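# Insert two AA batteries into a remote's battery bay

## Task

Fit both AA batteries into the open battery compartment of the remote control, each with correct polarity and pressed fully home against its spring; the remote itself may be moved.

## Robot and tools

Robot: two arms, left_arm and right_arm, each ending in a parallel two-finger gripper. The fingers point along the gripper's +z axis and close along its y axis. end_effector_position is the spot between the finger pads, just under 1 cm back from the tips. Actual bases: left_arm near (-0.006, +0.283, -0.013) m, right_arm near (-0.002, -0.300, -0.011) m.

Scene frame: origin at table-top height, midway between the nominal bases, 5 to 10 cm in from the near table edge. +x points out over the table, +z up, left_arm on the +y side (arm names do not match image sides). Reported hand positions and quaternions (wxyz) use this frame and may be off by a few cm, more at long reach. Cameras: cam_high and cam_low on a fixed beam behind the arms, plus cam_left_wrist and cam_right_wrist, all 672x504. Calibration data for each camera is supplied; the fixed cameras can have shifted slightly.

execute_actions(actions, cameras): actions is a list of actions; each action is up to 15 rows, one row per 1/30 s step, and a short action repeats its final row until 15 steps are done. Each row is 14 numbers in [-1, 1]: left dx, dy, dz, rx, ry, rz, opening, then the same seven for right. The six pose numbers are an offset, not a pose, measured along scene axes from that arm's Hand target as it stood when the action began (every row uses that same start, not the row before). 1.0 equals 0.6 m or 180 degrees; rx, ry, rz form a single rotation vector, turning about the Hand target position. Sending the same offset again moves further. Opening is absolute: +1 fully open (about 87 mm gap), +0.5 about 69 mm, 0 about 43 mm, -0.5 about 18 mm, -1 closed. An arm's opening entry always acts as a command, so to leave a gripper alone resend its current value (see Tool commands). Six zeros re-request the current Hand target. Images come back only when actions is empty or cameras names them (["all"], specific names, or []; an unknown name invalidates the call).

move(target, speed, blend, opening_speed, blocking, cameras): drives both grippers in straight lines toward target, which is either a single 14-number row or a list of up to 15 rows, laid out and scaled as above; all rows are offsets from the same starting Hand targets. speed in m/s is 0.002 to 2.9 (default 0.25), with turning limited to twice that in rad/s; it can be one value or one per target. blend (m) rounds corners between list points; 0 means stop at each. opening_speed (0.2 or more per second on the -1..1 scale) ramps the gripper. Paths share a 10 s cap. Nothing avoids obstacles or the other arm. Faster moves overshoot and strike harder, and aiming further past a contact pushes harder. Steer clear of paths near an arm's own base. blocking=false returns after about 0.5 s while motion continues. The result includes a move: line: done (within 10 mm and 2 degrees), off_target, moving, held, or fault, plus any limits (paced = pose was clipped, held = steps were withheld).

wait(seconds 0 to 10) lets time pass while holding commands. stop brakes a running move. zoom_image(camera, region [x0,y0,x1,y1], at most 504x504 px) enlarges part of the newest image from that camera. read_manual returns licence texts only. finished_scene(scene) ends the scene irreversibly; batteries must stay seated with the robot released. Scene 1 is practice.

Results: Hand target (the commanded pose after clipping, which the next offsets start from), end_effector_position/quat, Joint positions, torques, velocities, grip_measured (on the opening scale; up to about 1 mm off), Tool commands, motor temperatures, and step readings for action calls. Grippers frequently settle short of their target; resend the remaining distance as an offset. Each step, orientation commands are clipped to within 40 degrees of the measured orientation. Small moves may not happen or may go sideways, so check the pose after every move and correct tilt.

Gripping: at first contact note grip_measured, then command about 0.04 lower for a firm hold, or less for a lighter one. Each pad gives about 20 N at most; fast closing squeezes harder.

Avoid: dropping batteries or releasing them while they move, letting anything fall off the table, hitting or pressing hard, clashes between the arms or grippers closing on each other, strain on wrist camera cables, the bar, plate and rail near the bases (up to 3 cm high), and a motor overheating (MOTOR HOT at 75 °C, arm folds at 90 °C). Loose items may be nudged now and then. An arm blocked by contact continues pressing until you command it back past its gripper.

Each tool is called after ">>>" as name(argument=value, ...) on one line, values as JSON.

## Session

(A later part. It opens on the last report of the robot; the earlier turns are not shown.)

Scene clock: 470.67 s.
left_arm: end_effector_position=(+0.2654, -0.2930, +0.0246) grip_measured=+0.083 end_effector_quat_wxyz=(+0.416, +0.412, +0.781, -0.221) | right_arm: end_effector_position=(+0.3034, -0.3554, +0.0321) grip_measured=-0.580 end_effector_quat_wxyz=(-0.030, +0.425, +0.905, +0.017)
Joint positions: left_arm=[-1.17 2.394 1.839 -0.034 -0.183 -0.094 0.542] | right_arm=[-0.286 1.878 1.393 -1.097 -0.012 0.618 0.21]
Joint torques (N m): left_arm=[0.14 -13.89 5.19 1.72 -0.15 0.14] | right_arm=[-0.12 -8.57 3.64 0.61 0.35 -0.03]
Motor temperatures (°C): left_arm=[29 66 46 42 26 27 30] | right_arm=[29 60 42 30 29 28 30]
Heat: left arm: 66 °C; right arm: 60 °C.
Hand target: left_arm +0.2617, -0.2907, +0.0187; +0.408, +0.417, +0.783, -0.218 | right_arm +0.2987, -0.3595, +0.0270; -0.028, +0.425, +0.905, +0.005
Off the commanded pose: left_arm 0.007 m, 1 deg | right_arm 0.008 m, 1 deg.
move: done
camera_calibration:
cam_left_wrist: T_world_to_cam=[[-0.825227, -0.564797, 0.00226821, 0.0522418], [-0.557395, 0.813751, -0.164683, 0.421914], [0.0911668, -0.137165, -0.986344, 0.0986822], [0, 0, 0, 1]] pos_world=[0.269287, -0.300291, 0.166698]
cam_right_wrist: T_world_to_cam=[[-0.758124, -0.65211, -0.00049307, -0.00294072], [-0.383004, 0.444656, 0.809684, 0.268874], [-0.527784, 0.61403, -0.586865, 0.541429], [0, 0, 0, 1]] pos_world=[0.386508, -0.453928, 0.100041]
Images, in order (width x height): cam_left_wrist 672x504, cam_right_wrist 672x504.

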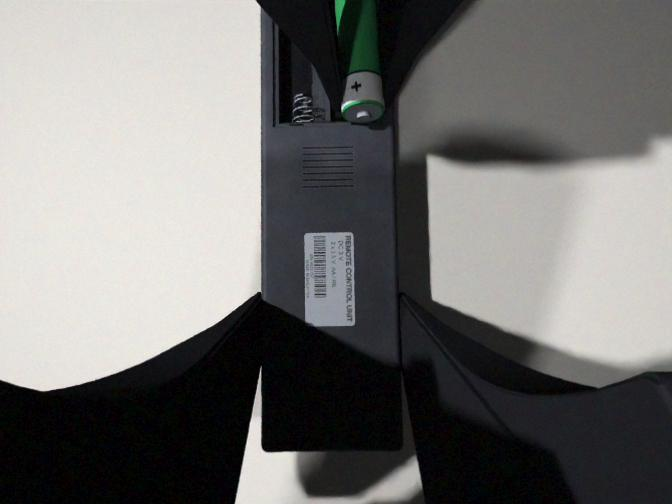

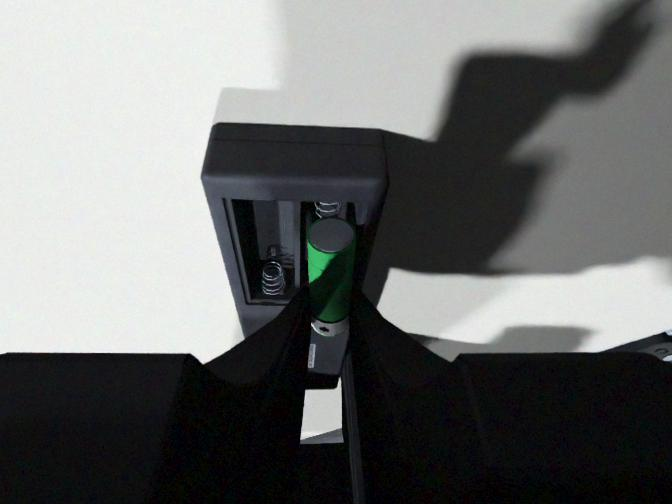

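>>> move(target=[0,0,0,0,0,0,0,0,0,0.0,0,0,0,-0.4], opening_speed=0.3)

>>> move(target=[0,0,0,0,0,0,0,0,0,0.011,0,0,0,-0.4], speed=0.05)

Scene clock: 475.93 s.
left_arm: end_effector_position=(+0.2654, -0.2930, +0.0246) grip_measured=+0.083 end_effector_quat_wxyz=(+0.416, +0.412, +0.781, -0.221) | right_arm: end_effector_position=(+0.3051, -0.3555, +0.0321) grip_measured=-0.400 end_effector_quat_wxyz=(-0.026, +0.425, +0.905, +0.018)
Joint positions: left_arm=[-1.17 2.394 1.839 -0.034 -0.183 -0.094 0.542] | right_arm=[-0.286 1.878 1.393 -1.091 -0.014 0.618 0.3]
Joint torques (N m): left_arm=[0.13 -13.89 5.2 1.72 -0.16 0.14] | right_arm=[-0.28 -8.34 3.71 0.54 0.31 -0.07]
Motor temperatures (°C): left_arm=[29 66 46 42 26 27 30] | right_arm=[29 59 41 30 29 28 30]
Heat: left arm: 66 °C; right arm: 59 °C.
Hand target: left_arm +0.2617, -0.2907, +0.0187; +0.408, +0.417, +0.783, -0.218 | right_arm +0.2987, -0.3596, +0.0270; -0.028, +0.425, +0.905, +0.004
Off the commanded pose: left_arm 0.007 m, 1 deg | right_arm 0.009 m, 2 deg.
move: done

Scene clock: 476.63 s.
left_arm: end_effector_position=(+0.2654, -0.2930, +0.0246) grip_measured=+0.083 end_effector_quat_wxyz=(+0.416, +0.412, +0.781, -0.221) | right_arm: end_effector_position=(+0.3052, -0.3556, +0.0323) grip_measured=-0.400 end_effector_quat_wxyz=(-0.026, +0.425, +0.905, +0.018)
Joint positions: left_arm=[-1.17 2.394 1.839 -0.034 -0.183 -0.094 0.542] | right_arm=[-0.286 1.877 1.393 -1.091 -0.014 0.618 0.3]
Joint torques (N m): left_arm=[0.13 -13.9 5.2 1.71 -0.16 0.15] | right_arm=[-0.29 -9.07 5.31 0.27 0.33 -0.03]
Motor temperatures (°C): left_arm=[29 66 46 42 26 27 30] | right_arm=[29 59 41 30 29 28 30]
Heat: left arm: 66 °C; right arm: 59 °C.
Hand target: left_arm +0.2617, -0.2907, +0.0187; +0.408, +0.417, +0.783, -0.218 | right_arm +0.2987, -0.3596, +0.0336; -0.028, +0.425, +0.905, +0.004
Off the commanded pose: left_arm 0.007 m, 1 deg | right_arm 0.008 m, 2 deg.
move: done

>>> move(target=[0,0,0,0,0,0,0,0,0,0.013,0,0,0,-0.4], speed=0.05)

Scene clock: 482.20 s.
left_arm: end_effector_position=(+0.2653, -0.2929, +0.0245) grip_measured=+0.083 end_effector_quat_wxyz=(+0.415, +0.412, +0.781, -0.221) | right_arm: end_effector_position=(+0.3009, -0.3581, +0.0330) grip_measured=-0.400 end_effector_quat_wxyz=(-0.032, +0.425, +0.904, +0.009)
Joint positions: left_arm=[-1.17 2.394 1.839 -0.035 -0.183 -0.094 0.542] | right_arm=[-0.289 1.877 1.395 -1.108 0.003 0.618 0.3]
Joint torques (N m): left_arm=[0.14 -13.89 5.19 1.72 -0.16 0.15] | right_arm=[0.12 -9.52 6.93 0.17 0.11 -0.09]
Motor temperatures (°C): left_arm=[29 66 46 42 26 27 30] | right_arm=[29 60 42 30 29 28 30]
Heat: left arm: 66 °C; right arm: 60 °C.
Hand target: left_arm +0.2617, -0.2907, +0.0187; +0.408, +0.417, +0.783, -0.218 | right_arm +0.2987, -0.3596, +0.0414; -0.028, +0.425, +0.905, +0.005
Off the commanded pose: left_arm 0.007 m, 1 deg | right_arm 0.009 m, 1 deg.
move: done

>>> move(target=[0,0,0,0,0,0,0,0.004,0.003,0.008,0,0,0,-0.4], speed=0.05, cameras=["cam_right_wrist"])

>>> zoom_image(camera="cam_right_wrist", region=[180, 100, 430, 400])

Scene clock: 488.13 s.
left_arm: end_effector_position=(+0.2653, -0.2929, +0.0245) grip_measured=+0.083 end_effector_quat_wxyz=(+0.415, +0.412, +0.781, -0.221) | right_arm: end_effector_position=(+0.2999, -0.3581, +0.0363) grip_measured=-0.400 end_effector_quat_wxyz=(-0.035, +0.425, +0.904, +0.008)
Joint positions: left_arm=[-1.17 2.394 1.839 -0.035 -0.183 -0.094 0.542] | right_arm=[-0.289 1.877 1.407 -1.128 0.003 0.618 0.3]
Joint torques (N m): left_arm=[0.14 -13.9 5.18 1.73 -0.16 0.14] | right_arm=[0.77 -9.63 7.71 0.09 0.11 0.02]
Motor temperatures (°C): left_arm=[29 66 45 42 26 27 30] | right_arm=[29 62 42 30 29 28 29]
Heat: left arm: 66 °C; right arm: 62 °C.
Hand target: left_arm +0.2617, -0.2907, +0.0187; +0.408, +0.417, +0.783, -0.218 | right_arm +0.3011, -0.3578, +0.0462; -0.028, +0.425, +0.905, +0.004
Off the commanded pose: left_arm 0.007 m, 1 deg | right_arm 0.010 m, 1 deg.
move: done
camera_calibration:
cam_right_wrist: T_world_to_cam=[[-0.758511, -0.651339, 0.0204661, -0.00780541], [-0.368239, 0.454318, 0.811169, 0.264344], [-0.537644, 0.607744, -0.584453, 0.544388], [0, 0, 0, 1]] pos_world=[0.384109, -0.456029, 0.103901]
Images, in order (width x height): cam_right_wrist 672x504.

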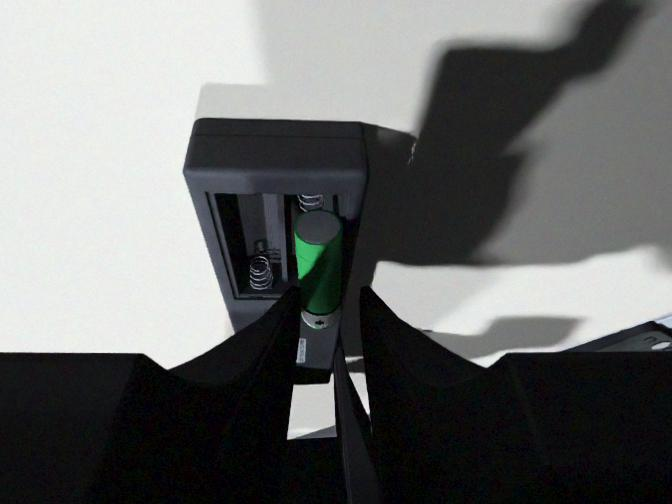

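Scaled by 1.680 from the camera's 672x504 image, which has a finer 960x720 frame.

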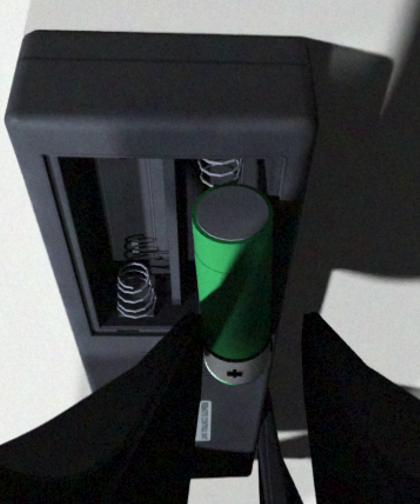

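>>> move(target=[0,0,0,0,0,0,0,0.009,0.003,0,0,0,0,-0.4], speed=0.05)

>>> move(target=[0,0,0,0,0,0,0,0,0,0,0,0,0,-0.75], opening_speed=0.3)

>>> move(target=[[0,0,0,0,0,0,0,0.0,0.0,0.004,0.035,0.028,0,-0.8],[0,0,0,0,0,0,0,0.014,-0.018,-0.006,0.035,0.028,0,-0.8]], speed=0.05, cameras=["cam_left_wrist","cam_right_wrist"])

>>> zoom_image(camera="cam_left_wrist", region=[230, 0, 430, 150])

>>> zoom_image(camera="cam_right_wrist", region=[180, 100, 430, 400])

Scene clock: 502.43 s.
left_arm: end_effector_position=(+0.2653, -0.2929, +0.0245) grip_measured=+0.083 end_effector_quat_wxyz=(+0.415, +0.412, +0.781, -0.221) | right_arm: end_effector_position=(+0.3060, -0.3577, +0.0414) grip_measured=-0.400 end_effector_quat_wxyz=(-0.026, +0.423, +0.906, +0.009)
Joint positions: left_arm=[-1.17 2.394 1.839 -0.035 -0.183 -0.094 0.542] | right_arm=[-0.282 1.877 1.431 -1.134 0.003 0.618 0.3]
Joint torques (N m): left_arm=[0.14 -13.87 5.2 1.72 -0.15 0.14] | right_arm=[0.98 -8.06 7.6 0.21 0.13 0.09]
Motor temperatures (°C): left_arm=[29 67 45 42 26 27 30] | right_arm=[29 63 44 29 29 28 29]
Heat: left arm: 67 °C; right arm: 63 °C.
Hand target: left_arm +0.2617, -0.2907, +0.0187; +0.408, +0.417, +0.783, -0.218 | right_arm +0.3065, -0.3560, +0.0462; -0.028, +0.425, +0.905, +0.004
Off the commanded pose: left_arm 0.007 m, 1 deg | right_arm 0.005 m, 1 deg.
move: done

Scene clock: 503.80 s.
left_arm: end_effector_position=(+0.2653, -0.2929, +0.0244) grip_measured=+0.083 end_effector_quat_wxyz=(+0.415, +0.412, +0.781, -0.221) | right_arm: end_effector_position=(+0.3054, -0.3579, +0.0436) grip_measured=-0.748 end_effector_quat_wxyz=(-0.028, +0.423, +0.906, +0.008)
Joint positions: left_arm=[-1.17 2.394 1.839 -0.035 -0.183 -0.094 0.542] | right_arm=[-0.282 1.877 1.44 -1.146 0.005 0.618 0.126]
Joint torques (N m): left_arm=[0.14 -13.87 5.19 1.72 -0.16 0.15] | right_arm=[0.9 -8.23 7.04 0.29 0.1 0]
Motor temperatures (°C): left_arm=[29 67 45 41 26 27 30] | right_arm=[29 63 44 29 29 28 29]
Heat: left arm: 67 °C; right arm: 63 °C.
Hand target: left_arm +0.2617, -0.2907, +0.0186; +0.408, +0.417, +0.783, -0.218 | right_arm +0.3065, -0.3560, +0.0462; -0.028, +0.425, +0.905, +0.005
Off the commanded pose: left_arm 0.007 m, 1 deg | right_arm 0.003 m, 1 deg.
move: done

Scene clock: 506.60 s.
left_arm: end_effector_position=(+0.2653, -0.2929, +0.0244) grip_measured=+0.083 end_effector_quat_wxyz=(+0.415, +0.412, +0.781, -0.221) | right_arm: end_effector_position=(+0.3166, -0.3672, +0.0447) grip_measured=-0.800 end_effector_quat_wxyz=(-0.077, +0.429, +0.900, +0.034)
Joint positions: left_arm=[-1.17 2.394 1.839 -0.035 -0.183 -0.094 0.542] | right_arm=[-0.332 2.01 1.608 -1.269 -0.06 0.582 0.1]
Joint torques (N m): left_arm=[0.14 -13.89 5.2 1.73 -0.16 0.14] | right_arm=[-0.09 -7.38 7.53 -0.12 -0.07 -0.21]
Motor temperatures (°C): left_arm=[29 67 45 41 26 27 30] | right_arm=[29 62 44 29 29 28 29]
Heat: left arm: 67 °C; right arm: 62 °C.
Hand target: left_arm +0.2617, -0.2907, +0.0187; +0.408, +0.417, +0.783, -0.218 | right_arm +0.3149, -0.3668, +0.0426; -0.091, +0.422, +0.901, +0.036
Off the commanded pose: left_arm 0.007 m, 1 deg | right_arm 0.003 m, 2 deg.
move: done
camera_calibration:
cam_left_wrist: T_world_to_cam=[[-0.825218, -0.56481, 0.00212105, 0.0522602], [-0.557457, 0.813858, -0.16394, 0.421821], [0.0908689, -0.136469, -0.986468, 0.0988929], [0, 0, 0, 1]] pos_world=[0.269287, -0.30029, 0.166597]
cam_right_wrist: T_world_to_cam=[[-0.765372, -0.643549, 0.0070663, 0.00446784], [-0.319154, 0.389058, 0.864161, 0.225964], [-0.558879, 0.65915, -0.503165, 0.585772], [0, 0, 0, 1]] pos_world=[0.402913, -0.471149, 0.0994389]
Images, in order (width x height): cam_left_wrist 672x504, cam_right_wrist 672x504.

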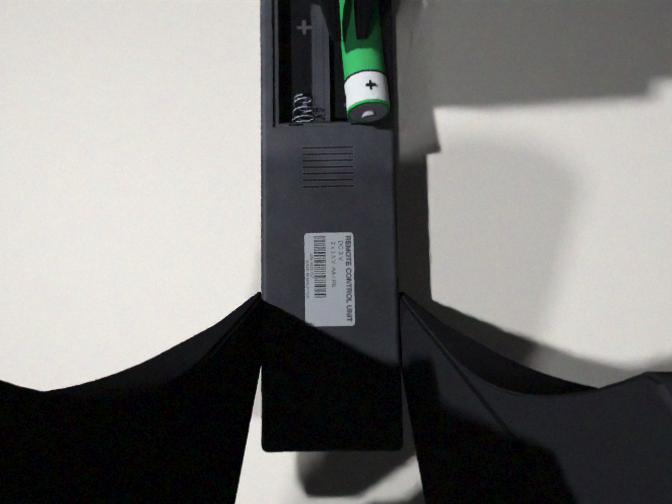

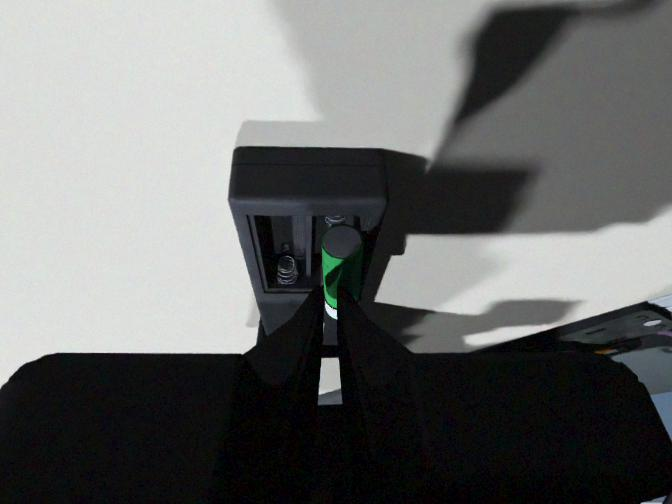

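Scaled by 2.520 from the camera's 672x504 image, which has a finer 960x720 frame.

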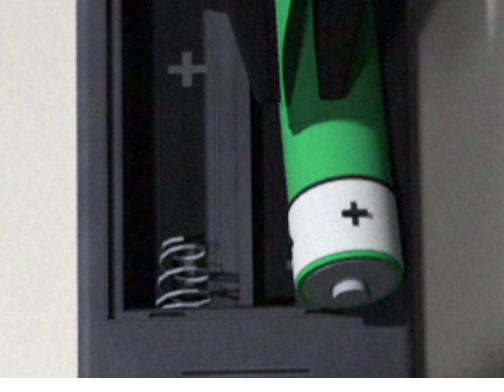

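Scaled by 1.680 from the camera's 672x504 image, which has a finer 960x720 frame.

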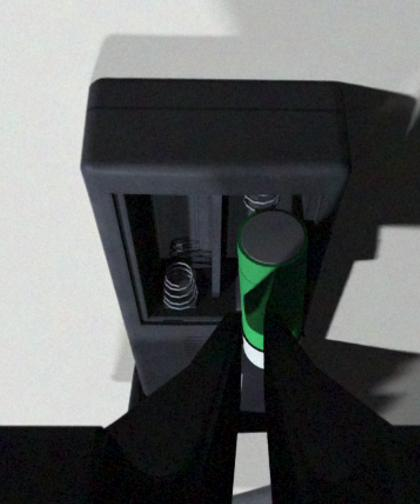

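>>> move(target=[0,0,0,0,0,0,0,0.0,0.0,0.008,0,0,0,-0.3])

>>> move(target=[0,0,0,0,0,0,0,-0.006,-0.001,-0.02,0,0,0,-0.3], speed=0.05, cameras=["cam_left_wrist","cam_right_wrist"])

>>> zoom_image(camera="cam_right_wrist", region=[180, 100, 430, 400])

Scene clock: 516.90 s.
left_arm: end_effector_position=(+0.2653, -0.2929, +0.0244) grip_measured=+0.083 end_effector_quat_wxyz=(+0.415, +0.412, +0.781, -0.221) | right_arm: end_effector_position=(+0.3166, -0.3673, +0.0482) grip_measured=-0.300 end_effector_quat_wxyz=(-0.078, +0.428, +0.900, +0.034)
Joint positions: left_arm=[-1.17 2.394 1.839 -0.035 -0.183 -0.094 0.542] | right_arm=[-0.332 2.01 1.621 -1.285 -0.06 0.581 0.35]
Joint torques (N m): left_arm=[0.13 -13.89 5.19 1.72 -0.16 0.14] | right_arm=[-0.05 -7.62 7.69 -0.05 -0.02 -0.17]
Motor temperatures (°C): left_arm=[29 67 45 41 26 27 30] | right_arm=[29 60 45 29 29 28 29]
Heat: left arm: 67 °C; right arm: 60 °C.
Hand target: left_arm +0.2617, -0.2907, +0.0187; +0.408, +0.417, +0.783, -0.218 | right_arm +0.3149, -0.3668, +0.0473; -0.091, +0.422, +0.901, +0.036
Off the commanded pose: left_arm 0.007 m, 1 deg | right_arm 0.002 m, 2 deg.
move: done

Scene clock: 517.83 s.
left_arm: end_effector_position=(+0.2653, -0.2929, +0.0244) grip_measured=+0.083 end_effector_quat_wxyz=(+0.415, +0.412, +0.781, -0.221) | right_arm: end_effector_position=(+0.3118, -0.3672, +0.0434) grip_measured=-0.300 end_effector_quat_wxyz=(-0.085, +0.428, +0.899, +0.033)
Joint positions: left_arm=[-1.17 2.394 1.839 -0.035 -0.183 -0.094 0.542] | right_arm=[-0.336 2.01 1.598 -1.276 -0.06 0.576 0.35]
Joint torques (N m): left_arm=[0.14 -13.9 5.2 1.73 -0.16 0.15] | right_arm=[-0.02 -7.51 5.16 0.29 -0.07 -0.16]
Motor temperatures (°C): left_arm=[29 67 45 41 26 27 30] | right_arm=[29 60 45 29 29 28 29]
Heat: left arm: 67 °C; right arm: 60 °C.
Hand target: left_arm +0.2617, -0.2907, +0.0187; +0.408, +0.417, +0.783, -0.218 | right_arm +0.3113, -0.3674, +0.0354; -0.091, +0.422, +0.901, +0.036
Off the commanded pose: left_arm 0.007 m, 1 deg | right_arm 0.008 m, 1 deg.
move: done
camera_calibration:
cam_left_wrist: T_world_to_cam=[[-0.825218, -0.56481, 0.00212105, 0.0522602], [-0.557457, 0.813858, -0.16394, 0.421821], [0.0908689, -0.136469, -0.986468, 0.0988929], [0, 0, 0, 1]] pos_world=[0.269287, -0.30029, 0.166597]
cam_right_wrist: T_world_to_cam=[[-0.763932, -0.645113, 0.0154175, -0.000660575], [-0.30623, 0.383456, 0.871312, 0.21913], [-0.568006, 0.660902, -0.490487, 0.5854], [0, 0, 0, 1]] pos_world=[0.399111, -0.471345, 0.0962113]
Images, in order (width x height): cam_left_wrist 672x504, cam_right_wrist 672x504.

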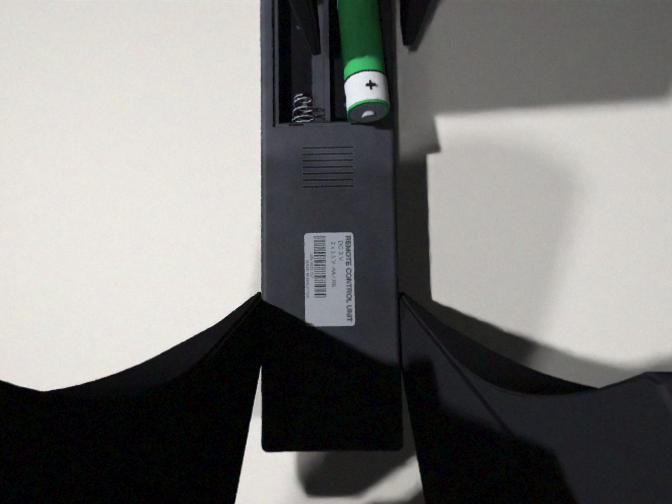

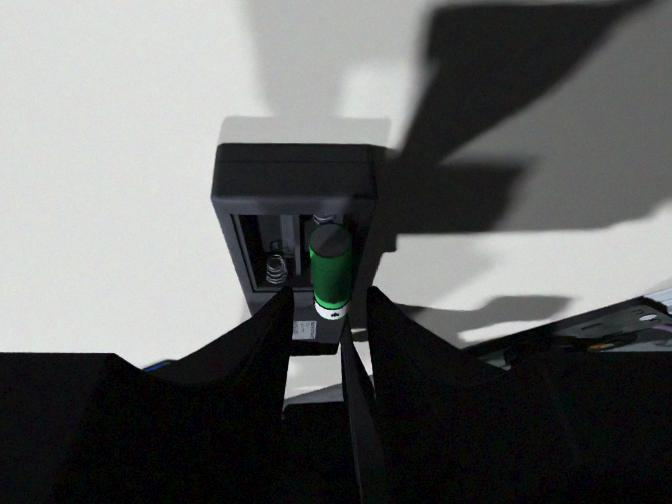

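Scaled by 1.680 from the camera's 672x504 image, which has a finer 960x720 frame.

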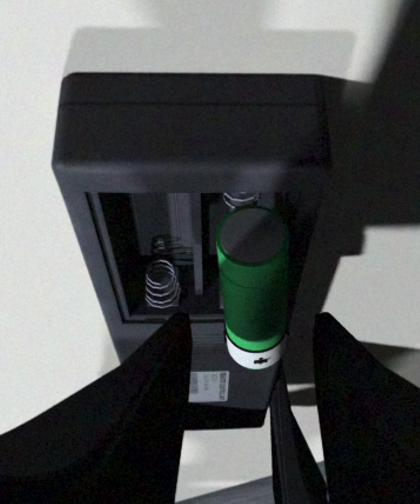

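>>> move(target=[0,0,0,0,0,0,0,-0.001,0,-0.011,0,0,0,-0.3], speed=0.05)

>>> move(target=[0,0,0,0,0,0,0,0,0,0,0,0,0,-0.72], opening_speed=0.3)

Scene clock: 523.53 s.
left_arm: end_effector_position=(+0.2653, -0.2929, +0.0244) grip_measured=+0.083 end_effector_quat_wxyz=(+0.415, +0.412, +0.781, -0.221) | right_arm: end_effector_position=(+0.3118, -0.3671, +0.0381) grip_measured=-0.300 end_effector_quat_wxyz=(-0.083, +0.427, +0.900, +0.034)
Joint positions: left_arm=[-1.17 2.394 1.839 -0.035 -0.183 -0.094 0.542] | right_arm=[-0.336 2.01 1.578 -1.251 -0.06 0.575 0.35]
Joint torques (N m): left_arm=[0.13 -13.9 5.19 1.73 -0.16 0.14] | right_arm=[-0.39 -7.27 5.14 0.34 -0.07 -0.21]
Motor temperatures (°C): left_arm=[29 67 45 41 26 27 30] | right_arm=[29 59 44 29 29 28 29]
Heat: left arm: 67 °C; right arm: 59 °C.
Hand target: left_arm +0.2617, -0.2907, +0.0187; +0.408, +0.417, +0.783, -0.218 | right_arm +0.3107, -0.3674, +0.0288; -0.091, +0.422, +0.901, +0.036
Off the commanded pose: left_arm 0.007 m, 1 deg | right_arm 0.009 m, 1 deg.
move: done

Scene clock: 525.13 s.
left_arm: end_effector_position=(+0.2653, -0.2929, +0.0244) grip_measured=+0.083 end_effector_quat_wxyz=(+0.415, +0.412, +0.781, -0.221) | right_arm: end_effector_position=(+0.3118, -0.3671, +0.0381) grip_measured=-0.602 end_effector_quat_wxyz=(-0.082, +0.427, +0.900, +0.034)
Joint positions: left_arm=[-1.17 2.394 1.839 -0.035 -0.183 -0.094 0.542] | right_arm=[-0.336 2.01 1.578 -1.251 -0.06 0.574 0.199]
Joint torques (N m): left_arm=[0.13 -13.89 5.18 1.73 -0.16 0.14] | right_arm=[-0.42 -7.32 5.26 0.33 -0.05 -0.17]
Motor temperatures (°C): left_arm=[29 67 45 41 26 27 30] | right_arm=[29 59 44 29 29 28 29]
Heat: left arm: 67 °C; right arm: 59 °C.
Hand target: left_arm +0.2617, -0.2907, +0.0187; +0.408, +0.417, +0.783, -0.218 | right_arm +0.3107, -0.3674, +0.0288; -0.091, +0.422, +0.901, +0.036
Off the commanded pose: left_arm 0.007 m, 1 deg | right_arm 0.009 m, 1 deg.
move: done

>>> move(target=[[0,0,0,0,0,0,0,0.0,0.0,0.006,0.035,0.028,0,-0.8],[0,0,0,0,0,0,0,0.016,-0.02,0.003,0.035,0.028,0,-0.85]], speed=0.05, cameras=["cam_left_wrist","cam_right_wrist"])

>>> zoom_image(camera="cam_left_wrist", region=[230, 0, 430, 150])

>>> zoom_image(camera="cam_right_wrist", region=[180, 100, 430, 400])

Scene clock: 535.17 s.
left_arm: end_effector_position=(+0.2653, -0.2929, +0.0244) grip_measured=+0.083 end_effector_quat_wxyz=(+0.415, +0.412, +0.781, -0.221) | right_arm: end_effector_position=(+0.3145, -0.3738, +0.0395) grip_measured=-0.602 end_effector_quat_wxyz=(-0.158, +0.422, +0.890, +0.068)
Joint positions: left_arm=[-1.17 2.394 1.839 -0.035 -0.183 -0.094 0.542] | right_arm=[-0.386 2.174 1.774 -1.434 -0.133 0.51 0.199]
Joint torques (N m): left_arm=[0.13 -13.89 5.19 1.72 -0.16 0.14] | right_arm=[-0.36 -7.61 7.42 0.01 0.01 -0.17]
Motor temperatures (°C): left_arm=[29 68 45 41 26 27 30] | right_arm=[29 58 44 29 29 28 30]
Heat: left arm: 68 °C; right arm: 58 °C.
Hand target: left_arm +0.2617, -0.2907, +0.0187; +0.408, +0.417, +0.783, -0.218 | right_arm +0.3203, -0.3794, +0.0306; -0.154, +0.418, +0.893, +0.066
Off the commanded pose: left_arm 0.007 m, 1 deg | right_arm 0.012 m, 1 deg.
move: off_target (right_arm); target 2's new opening was sent with right_arm's hand 0.012 m and 1 deg from that target
camera_calibration:
cam_left_wrist: T_world_to_cam=[[-0.825218, -0.56481, 0.00212105, 0.0522602], [-0.557457, 0.813858, -0.16394, 0.421821], [0.0908689, -0.136469, -0.986468, 0.0988929], [0, 0, 0, 1]] pos_world=[0.269287, -0.30029, 0.166597]
cam_right_wrist: T_world_to_cam=[[-0.761324, -0.64825, 0.0125704, -0.00460872], [-0.213714, 0.269202, 0.939072, 0.151405], [-0.612137, 0.712252, -0.34349, 0.616602], [0, 0, 0, 1]] pos_world=[0.406294, -0.482922, 0.0696744]
Images, in order (width x height): cam_left_wrist 672x504, cam_right_wrist 672x504.

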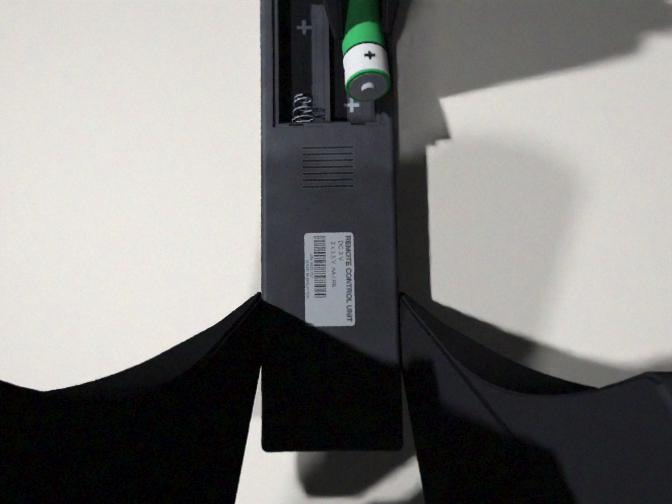

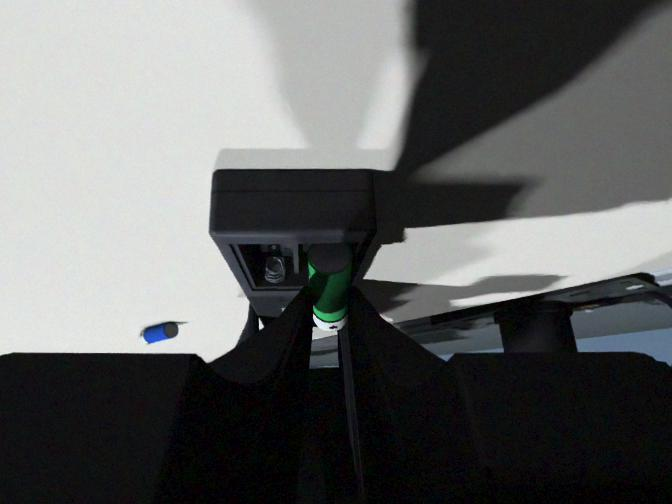

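Scaled by 2.520 from the camera's 672x504 image, which has a finer 960x720 frame.

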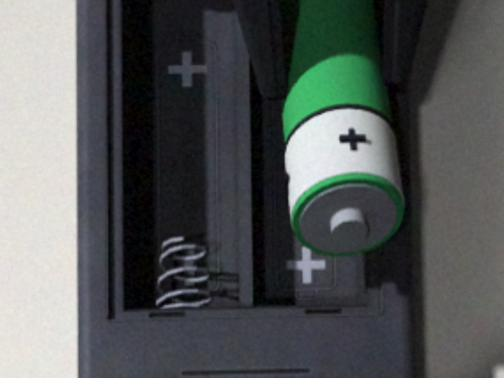

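Scaled by 1.680 from the camera's 672x504 image, which has a finer 960x720 frame.

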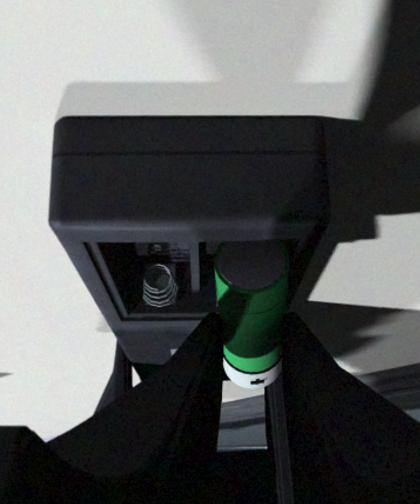

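>>> move(target=[[0,0,0,0,0,0,0,-0.029,0.035,0.004,0.01,0.008,0,-0.8],[0,0,0,0,0,0,0,-0.029,0.035,-0.013,0.01,0.008,0,-0.8]], speed=0.05, cameras=["cam_left_wrist","cam_right_wrist"])

>>> zoom_image(camera="cam_left_wrist", region=[230, 0, 430, 150])

>>> zoom_image(camera="cam_right_wrist", region=[180, 100, 430, 400])

Scene clock: 552.60 s.
left_arm: end_effector_position=(+0.2652, -0.2925, +0.0240) grip_measured=+0.083 end_effector_quat_wxyz=(+0.415, +0.412, +0.781, -0.220) | right_arm: end_effector_position=(+0.3101, -0.3677, +0.0352) grip_measured=-0.602 end_effector_quat_wxyz=(-0.152, +0.423, +0.890, +0.078)
Joint positions: left_arm=[-1.17 2.394 1.839 -0.037 -0.183 -0.094 0.542] | right_arm=[-0.384 2.139 1.702 -1.383 -0.154 0.51 0.199]
Joint torques (N m): left_arm=[0.14 -13.87 5.19 1.75 -0.16 0.14] | right_arm=[1.85 -8.75 2.03 0.07 -0.01 0.02]
Motor temperatures (°C): left_arm=[29 68 45 41 26 27 30] | right_arm=[29 59 43 29 29 28 30]
Heat: left arm: 68 °C; right arm: 59 °C.
Hand target: left_arm +0.2617, -0.2907, +0.0187; +0.408, +0.417, +0.783, -0.218 | right_arm +0.3029, -0.3584, +0.0228; -0.172, +0.416, +0.890, +0.075
Off the commanded pose: left_arm 0.007 m, 1 deg | right_arm 0.017 m, 2 deg.
move: off_target (right_arm)
camera_calibration:
cam_left_wrist: T_world_to_cam=[[-0.825391, -0.56456, 0.00128232, 0.0524411], [-0.557299, 0.814409, -0.161727, 0.421434], [0.09026, -0.134202, -0.986835, 0.0993117], [0, 0, 0, 1]] pos_world=[0.269185, -0.300285, 0.166094]
cam_right_wrist: T_world_to_cam=[[-0.764601, -0.644401, -0.0115106, -0.000717549], [-0.230702, 0.256972, 0.938478, 0.153624], [-0.601798, 0.720217, -0.345146, 0.607857], [0, 0, 0, 1]] pos_world=[0.4007, -0.477728, 0.0656181]
Images, in order (width x height): cam_left_wrist 672x504, cam_right_wrist 672x504.

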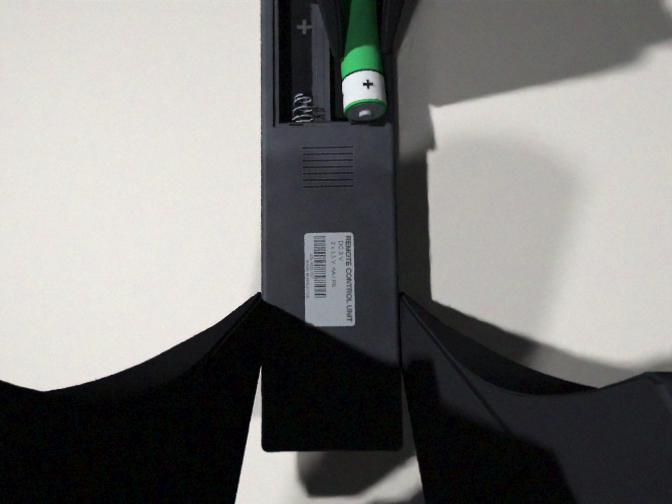

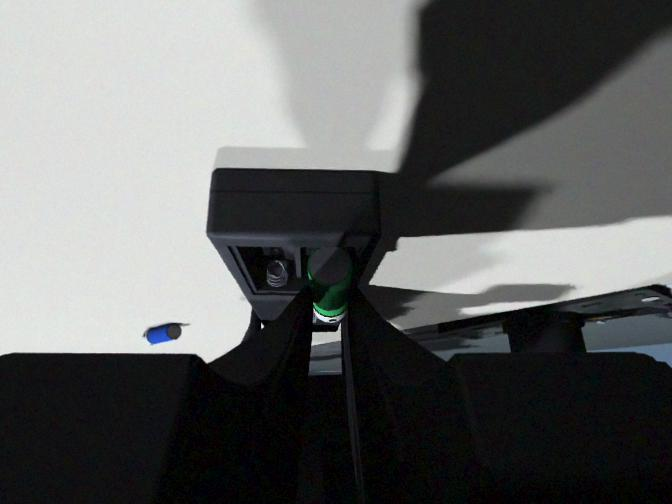

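Scaled by 2.520 from the camera's 672x504 image, which has a finer 960x720 frame.

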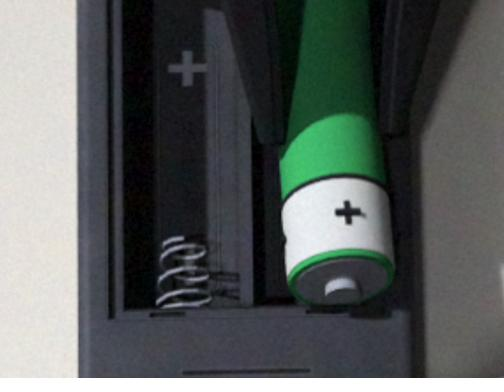

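Scaled by 1.680 from the camera's 672x504 image, which has a finer 960x720 frame.

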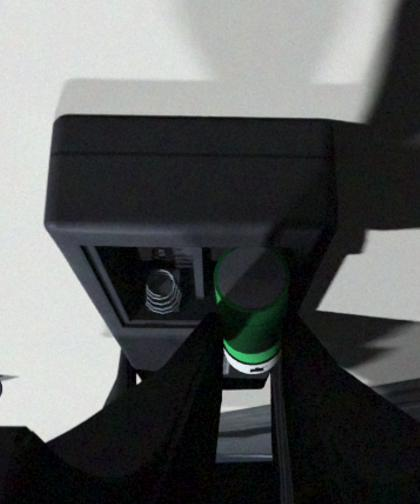

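>>> move(target=[[0,0,0,0,0,0,0,0,0,0.04,0,0,0,-0.8],[0,0,0,0,0,0,0,0,0,0.04,0.06,0.046,0,-0.8]], speed=0.08, cameras=["cam_left_wrist","cam_right_wrist","cam_low"])

>>> zoom_image(camera="cam_right_wrist", region=[180, 100, 430, 400])

>>> zoom_image(camera="cam_low", region=[200, 270, 320, 340])

Scene clock: 565.50 s.
left_arm: end_effector_position=(+0.2652, -0.2925, +0.0240) grip_measured=+0.083 end_effector_quat_wxyz=(+0.415, +0.412, +0.781, -0.220) | right_arm: end_effector_position=(+0.3067, -0.3605, +0.0485) grip_measured=-0.602 end_effector_quat_wxyz=(-0.214, +0.418, +0.873, +0.128)
Joint positions: left_arm=[-1.17 2.394 1.839 -0.037 -0.183 -0.094 0.542] | right_arm=[-0.412 2.227 1.817 -1.541 -0.252 0.458 0.199]
Joint torques (N m): left_arm=[0.14 -13.89 5.19 1.75 -0.16 0.14] | right_arm=[-0.16 -8.17 6.34 -0.78 -0.26 -0.22]
Motor temperatures (°C): left_arm=[29 68 45 41 26 27 30] | right_arm=[29 58 43 29 28 28 30]
Heat: left arm: 68 °C; right arm: 58 °C.
Hand target: left_arm +0.2617, -0.2907, +0.0187; +0.408, +0.417, +0.783, -0.218 | right_arm +0.3029, -0.3584, +0.0468; -0.274, +0.402, +0.864, +0.128
Off the commanded pose: left_arm 0.007 m, 1 deg | right_arm 0.005 m, 7 deg.
joint sent to its limit (right arm) — joint 4 (wrist pitch), lower limit. The joint targets are off in orientation, not in position.
move: off_target (right_arm)
camera_calibration:
cam_left_wrist: T_world_to_cam=[[-0.825391, -0.56456, 0.00128232, 0.0524411], [-0.557299, 0.814409, -0.161727, 0.421434], [0.09026, -0.134202, -0.986835, 0.0993117], [0, 0, 0, 1]] pos_world=[0.269185, -0.300285, 0.166094]
cam_right_wrist: T_world_to_cam=[[-0.774589, -0.630714, -0.0470351, 0.0111489], [-0.157589, 0.120444, 0.980132, 0.0648159], [-0.612518, 0.766611, -0.192688, 0.617843], [0, 0, 0, 1]] pos_world=[0.39729, -0.47442, 0.0560472]
Images, in order (width x height): cam_low 672x504, cam_left_wrist 672x504, cam_right_wrist 672x504.

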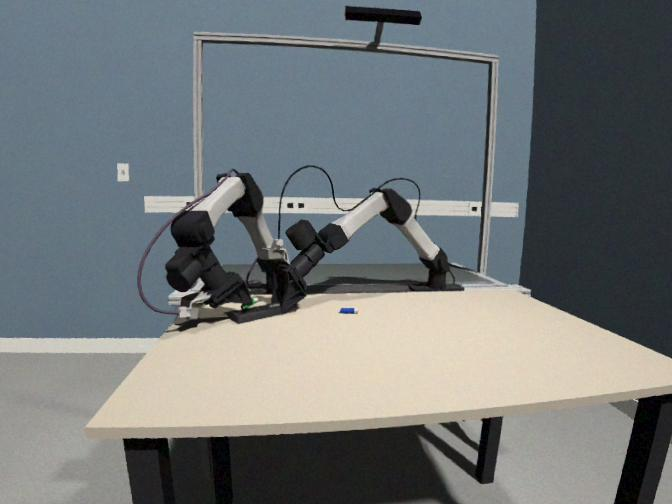

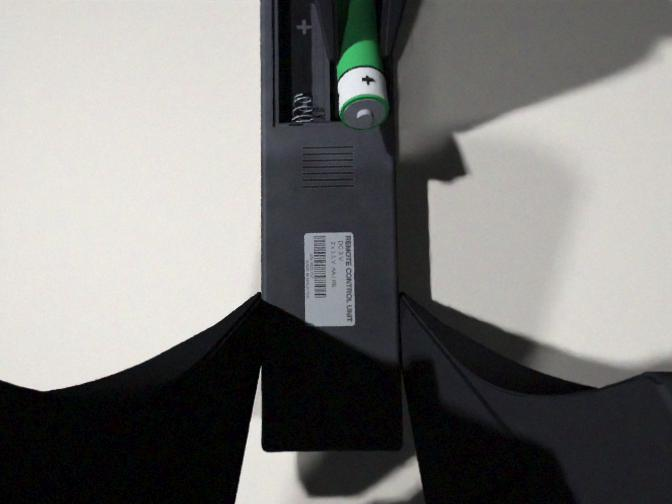

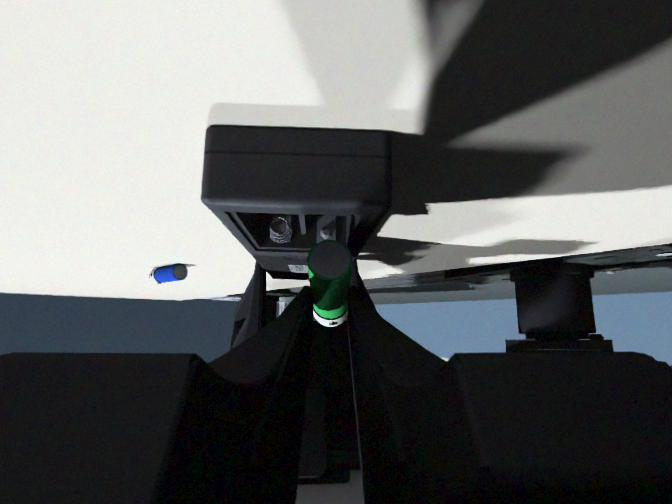

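Scaled by 1.680 from the camera's 672x504 image, which has a finer 960x720 frame.

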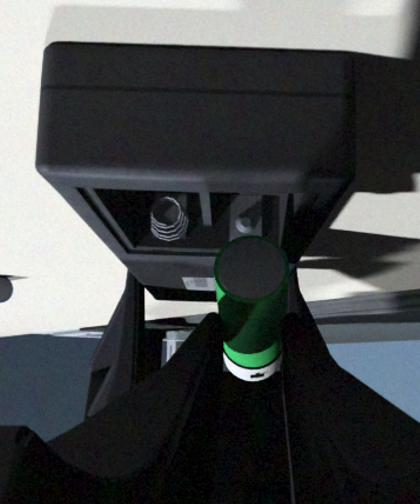

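Scaled by 4.200 from the camera's 672x504 image, which has a finer 960x720 frame.

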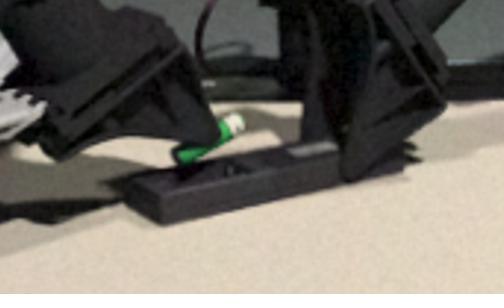

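>>> move(target=[0,0,0,0,0,0,0,-0.003,0.004,-0.028,0,0,0,-0.8], speed=0.05, cameras=["cam_left_wrist","cam_right_wrist","cam_low"])

>>> zoom_image(camera="cam_right_wrist", region=[180, 100, 430, 400])

>>> zoom_image(camera="cam_left_wrist", region=[230, 0, 430, 150])

Scene clock: 579.27 s.
left_arm: end_effector_position=(+0.2652, -0.2925, +0.0240) grip_measured=+0.083 end_effector_quat_wxyz=(+0.415, +0.412, +0.781, -0.220) | right_arm: end_effector_position=(+0.3043, -0.3578, +0.0343) grip_measured=-0.602 end_effector_quat_wxyz=(-0.241, +0.416, +0.867, +0.131)
Joint positions: left_arm=[-1.17 2.394 1.839 -0.037 -0.183 -0.094 0.542] | right_arm=[-0.412 2.284 1.823 -1.547 -0.261 0.451 0.199]
Joint torques (N m): left_arm=[0.14 -13.87 5.18 1.75 -0.16 0.14] | right_arm=[0.32 -8.23 6.57 -0.9 -0.1 -0.28]
Motor temperatures (°C): left_arm=[29 69 45 41 26 27 30] | right_arm=[29 57 43 29 28 28 30]
Heat: left arm: 69 °C; right arm: 57 °C.
Hand target: left_arm +0.2617, -0.2907, +0.0187; +0.408, +0.417, +0.783, -0.218 | right_arm +0.3011, -0.3559, +0.0300; -0.274, +0.402, +0.864, +0.128
Off the commanded pose: left_arm 0.007 m, 1 deg | right_arm 0.006 m, 4 deg.
joint sent to its limit (right arm) — joint 4 (wrist pitch), lower limit. The joint targets still meet the commanded pose.
move: off_target (right_arm)
camera_calibration:
cam_left_wrist: T_world_to_cam=[[-0.825391, -0.56456, 0.00128232, 0.0524411], [-0.557299, 0.814409, -0.161727, 0.421434], [0.09026, -0.134202, -0.986835, 0.0993117], [0, 0, 0, 1]] pos_world=[0.269185, -0.300285, 0.166094]
cam_right_wrist: T_world_to_cam=[[-0.774043, -0.632413, -0.0301929, 0.00902857], [-0.11131, 0.0889828, 0.989794, 0.0524595], [-0.623272, 0.769503, -0.13927, 0.614092], [0, 0, 0, 1]] pos_world=[0.395574, -0.471504, 0.0338733]
Images, in order (width x height): cam_low 672x504, cam_left_wrist 672x504, cam_right_wrist 672x504.

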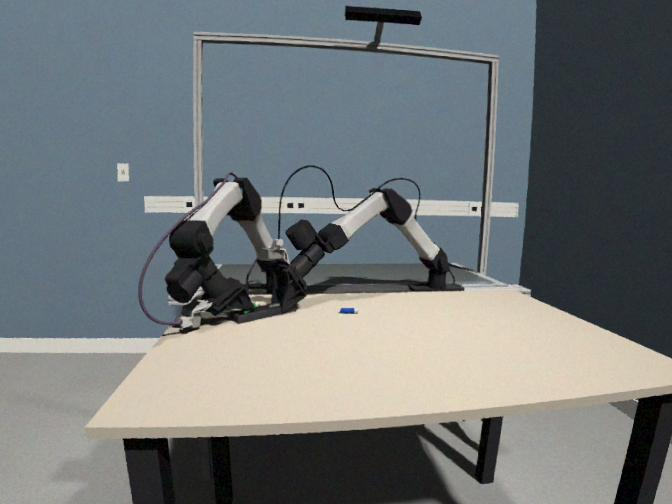

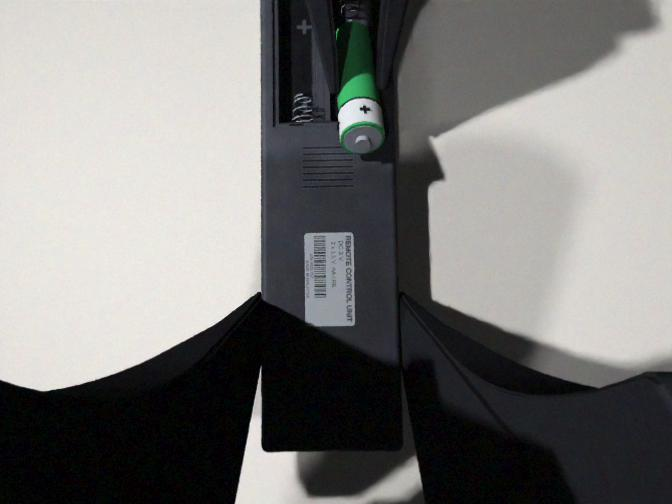

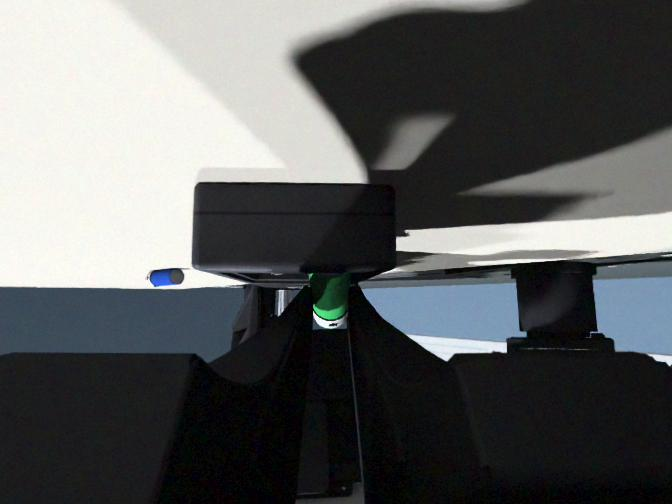

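Scaled by 1.680 from the camera's 672x504 image, which has a finer 960x720 frame.

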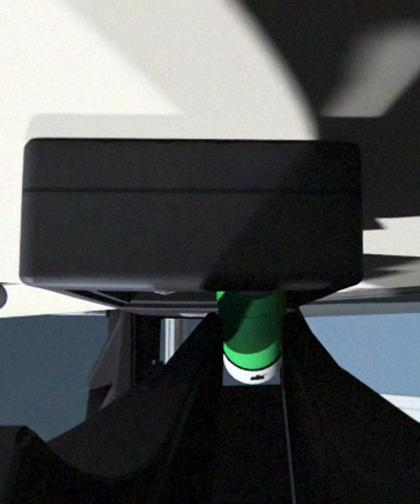

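Scaled by 2.520 from the camera's 672x504 image, which has a finer 960x720 frame.

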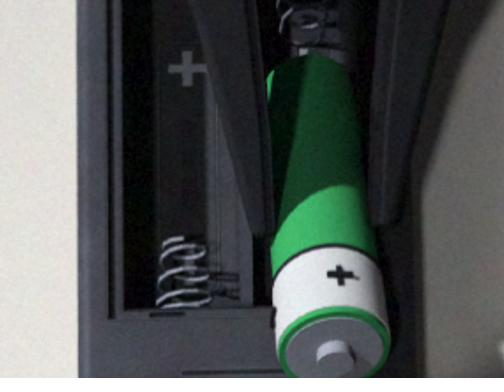

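>>> move(target=[[0,0,0,0,0,0,0,0.018,-0.022,0,0,0,0,-0.85],[0,0,0,0,0,0,0,0.026,-0.032,-0.004,-0.03,-0.023,0,-0.85]], speed=0.04, cameras=["cam_left_wrist","cam_right_wrist"])

>>> zoom_image(camera="cam_left_wrist", region=[230, 0, 430, 150])

Scene clock: 593.90 s.
left_arm: end_effector_position=(+0.2653, -0.2928, +0.0243) grip_measured=+0.083 end_effector_quat_wxyz=(+0.415, +0.412, +0.781, -0.220) | right_arm: end_effector_position=(+0.3121, -0.3715, +0.0357) grip_measured=-0.602 end_effector_quat_wxyz=(-0.225, +0.412, +0.876, +0.113)
Joint positions: left_arm=[-1.17 2.394 1.839 -0.035 -0.183 -0.094 0.542] | right_arm=[-0.419 2.306 1.895 -1.567 -0.218 0.442 0.199]
Joint torques (N m): left_arm=[0.13 -13.9 5.19 1.73 -0.15 0.14] | right_arm=[0.51 -8.65 7.49 -0.49 0.13 0.02]
Motor temperatures (°C): left_arm=[29 69 45 41 26 27 30] | right_arm=[29 56 44 29 28 28 30]
Heat: left arm: 69 °C; right arm: 56 °C.
Hand target: left_arm +0.2617, -0.2907, +0.0187; +0.408, +0.417, +0.783, -0.218 | right_arm +0.3168, -0.3752, +0.0276; -0.223, +0.410, +0.879, +0.102
Off the commanded pose: left_arm 0.007 m, 1 deg | right_arm 0.010 m, 1 deg.
move: done
camera_calibration:
cam_left_wrist: T_world_to_cam=[[-0.82535, -0.564619, 0.00167388, 0.0523462], [-0.557246, 0.814089, -0.163511, 0.421689], [0.0909588, -0.135887, -0.98654, 0.0989655], [0, 0, 0, 1]] pos_world=[0.269187, -0.300289, 0.166497]
cam_right_wrist: T_world_to_cam=[[-0.76101, -0.648571, -0.0148311, -0.00411098], [-0.130976, 0.131212, 0.982664, 0.075165], [-0.635382, 0.749759, -0.184801, 0.627739], [0, 0, 0, 1]] pos_world=[0.40557, -0.483182, 0.0420836]
Images, in order (width x height): cam_left_wrist 672x504, cam_right_wrist 672x504.

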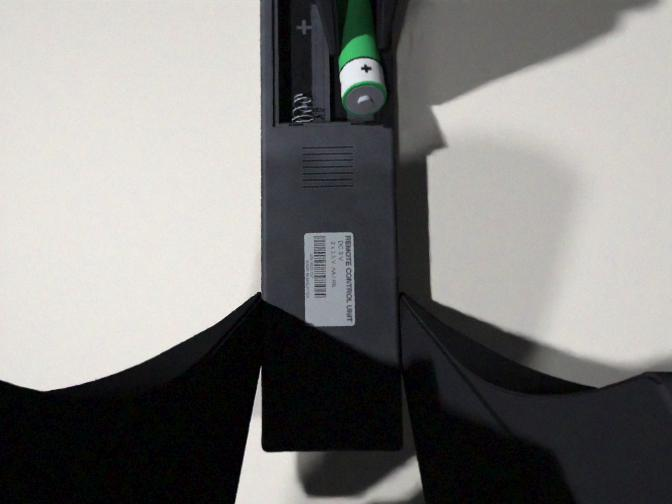

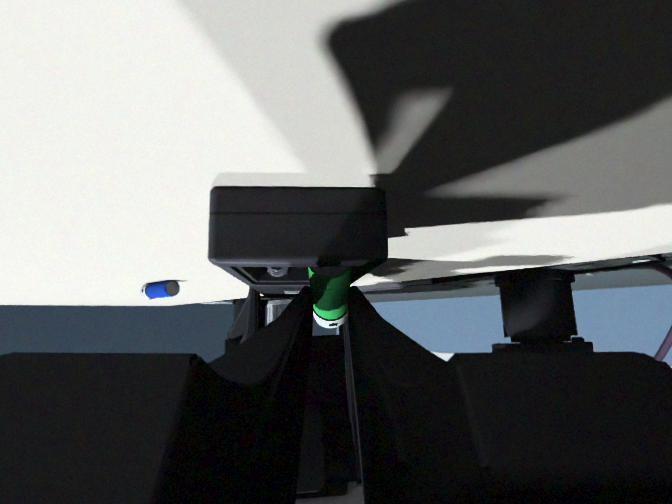

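Scaled by 2.520 from the camera's 672x504 image, which has a finer 960x720 frame.

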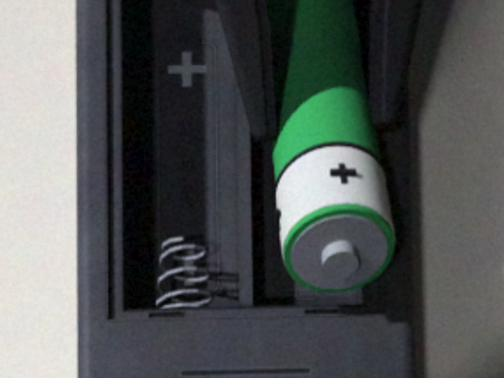

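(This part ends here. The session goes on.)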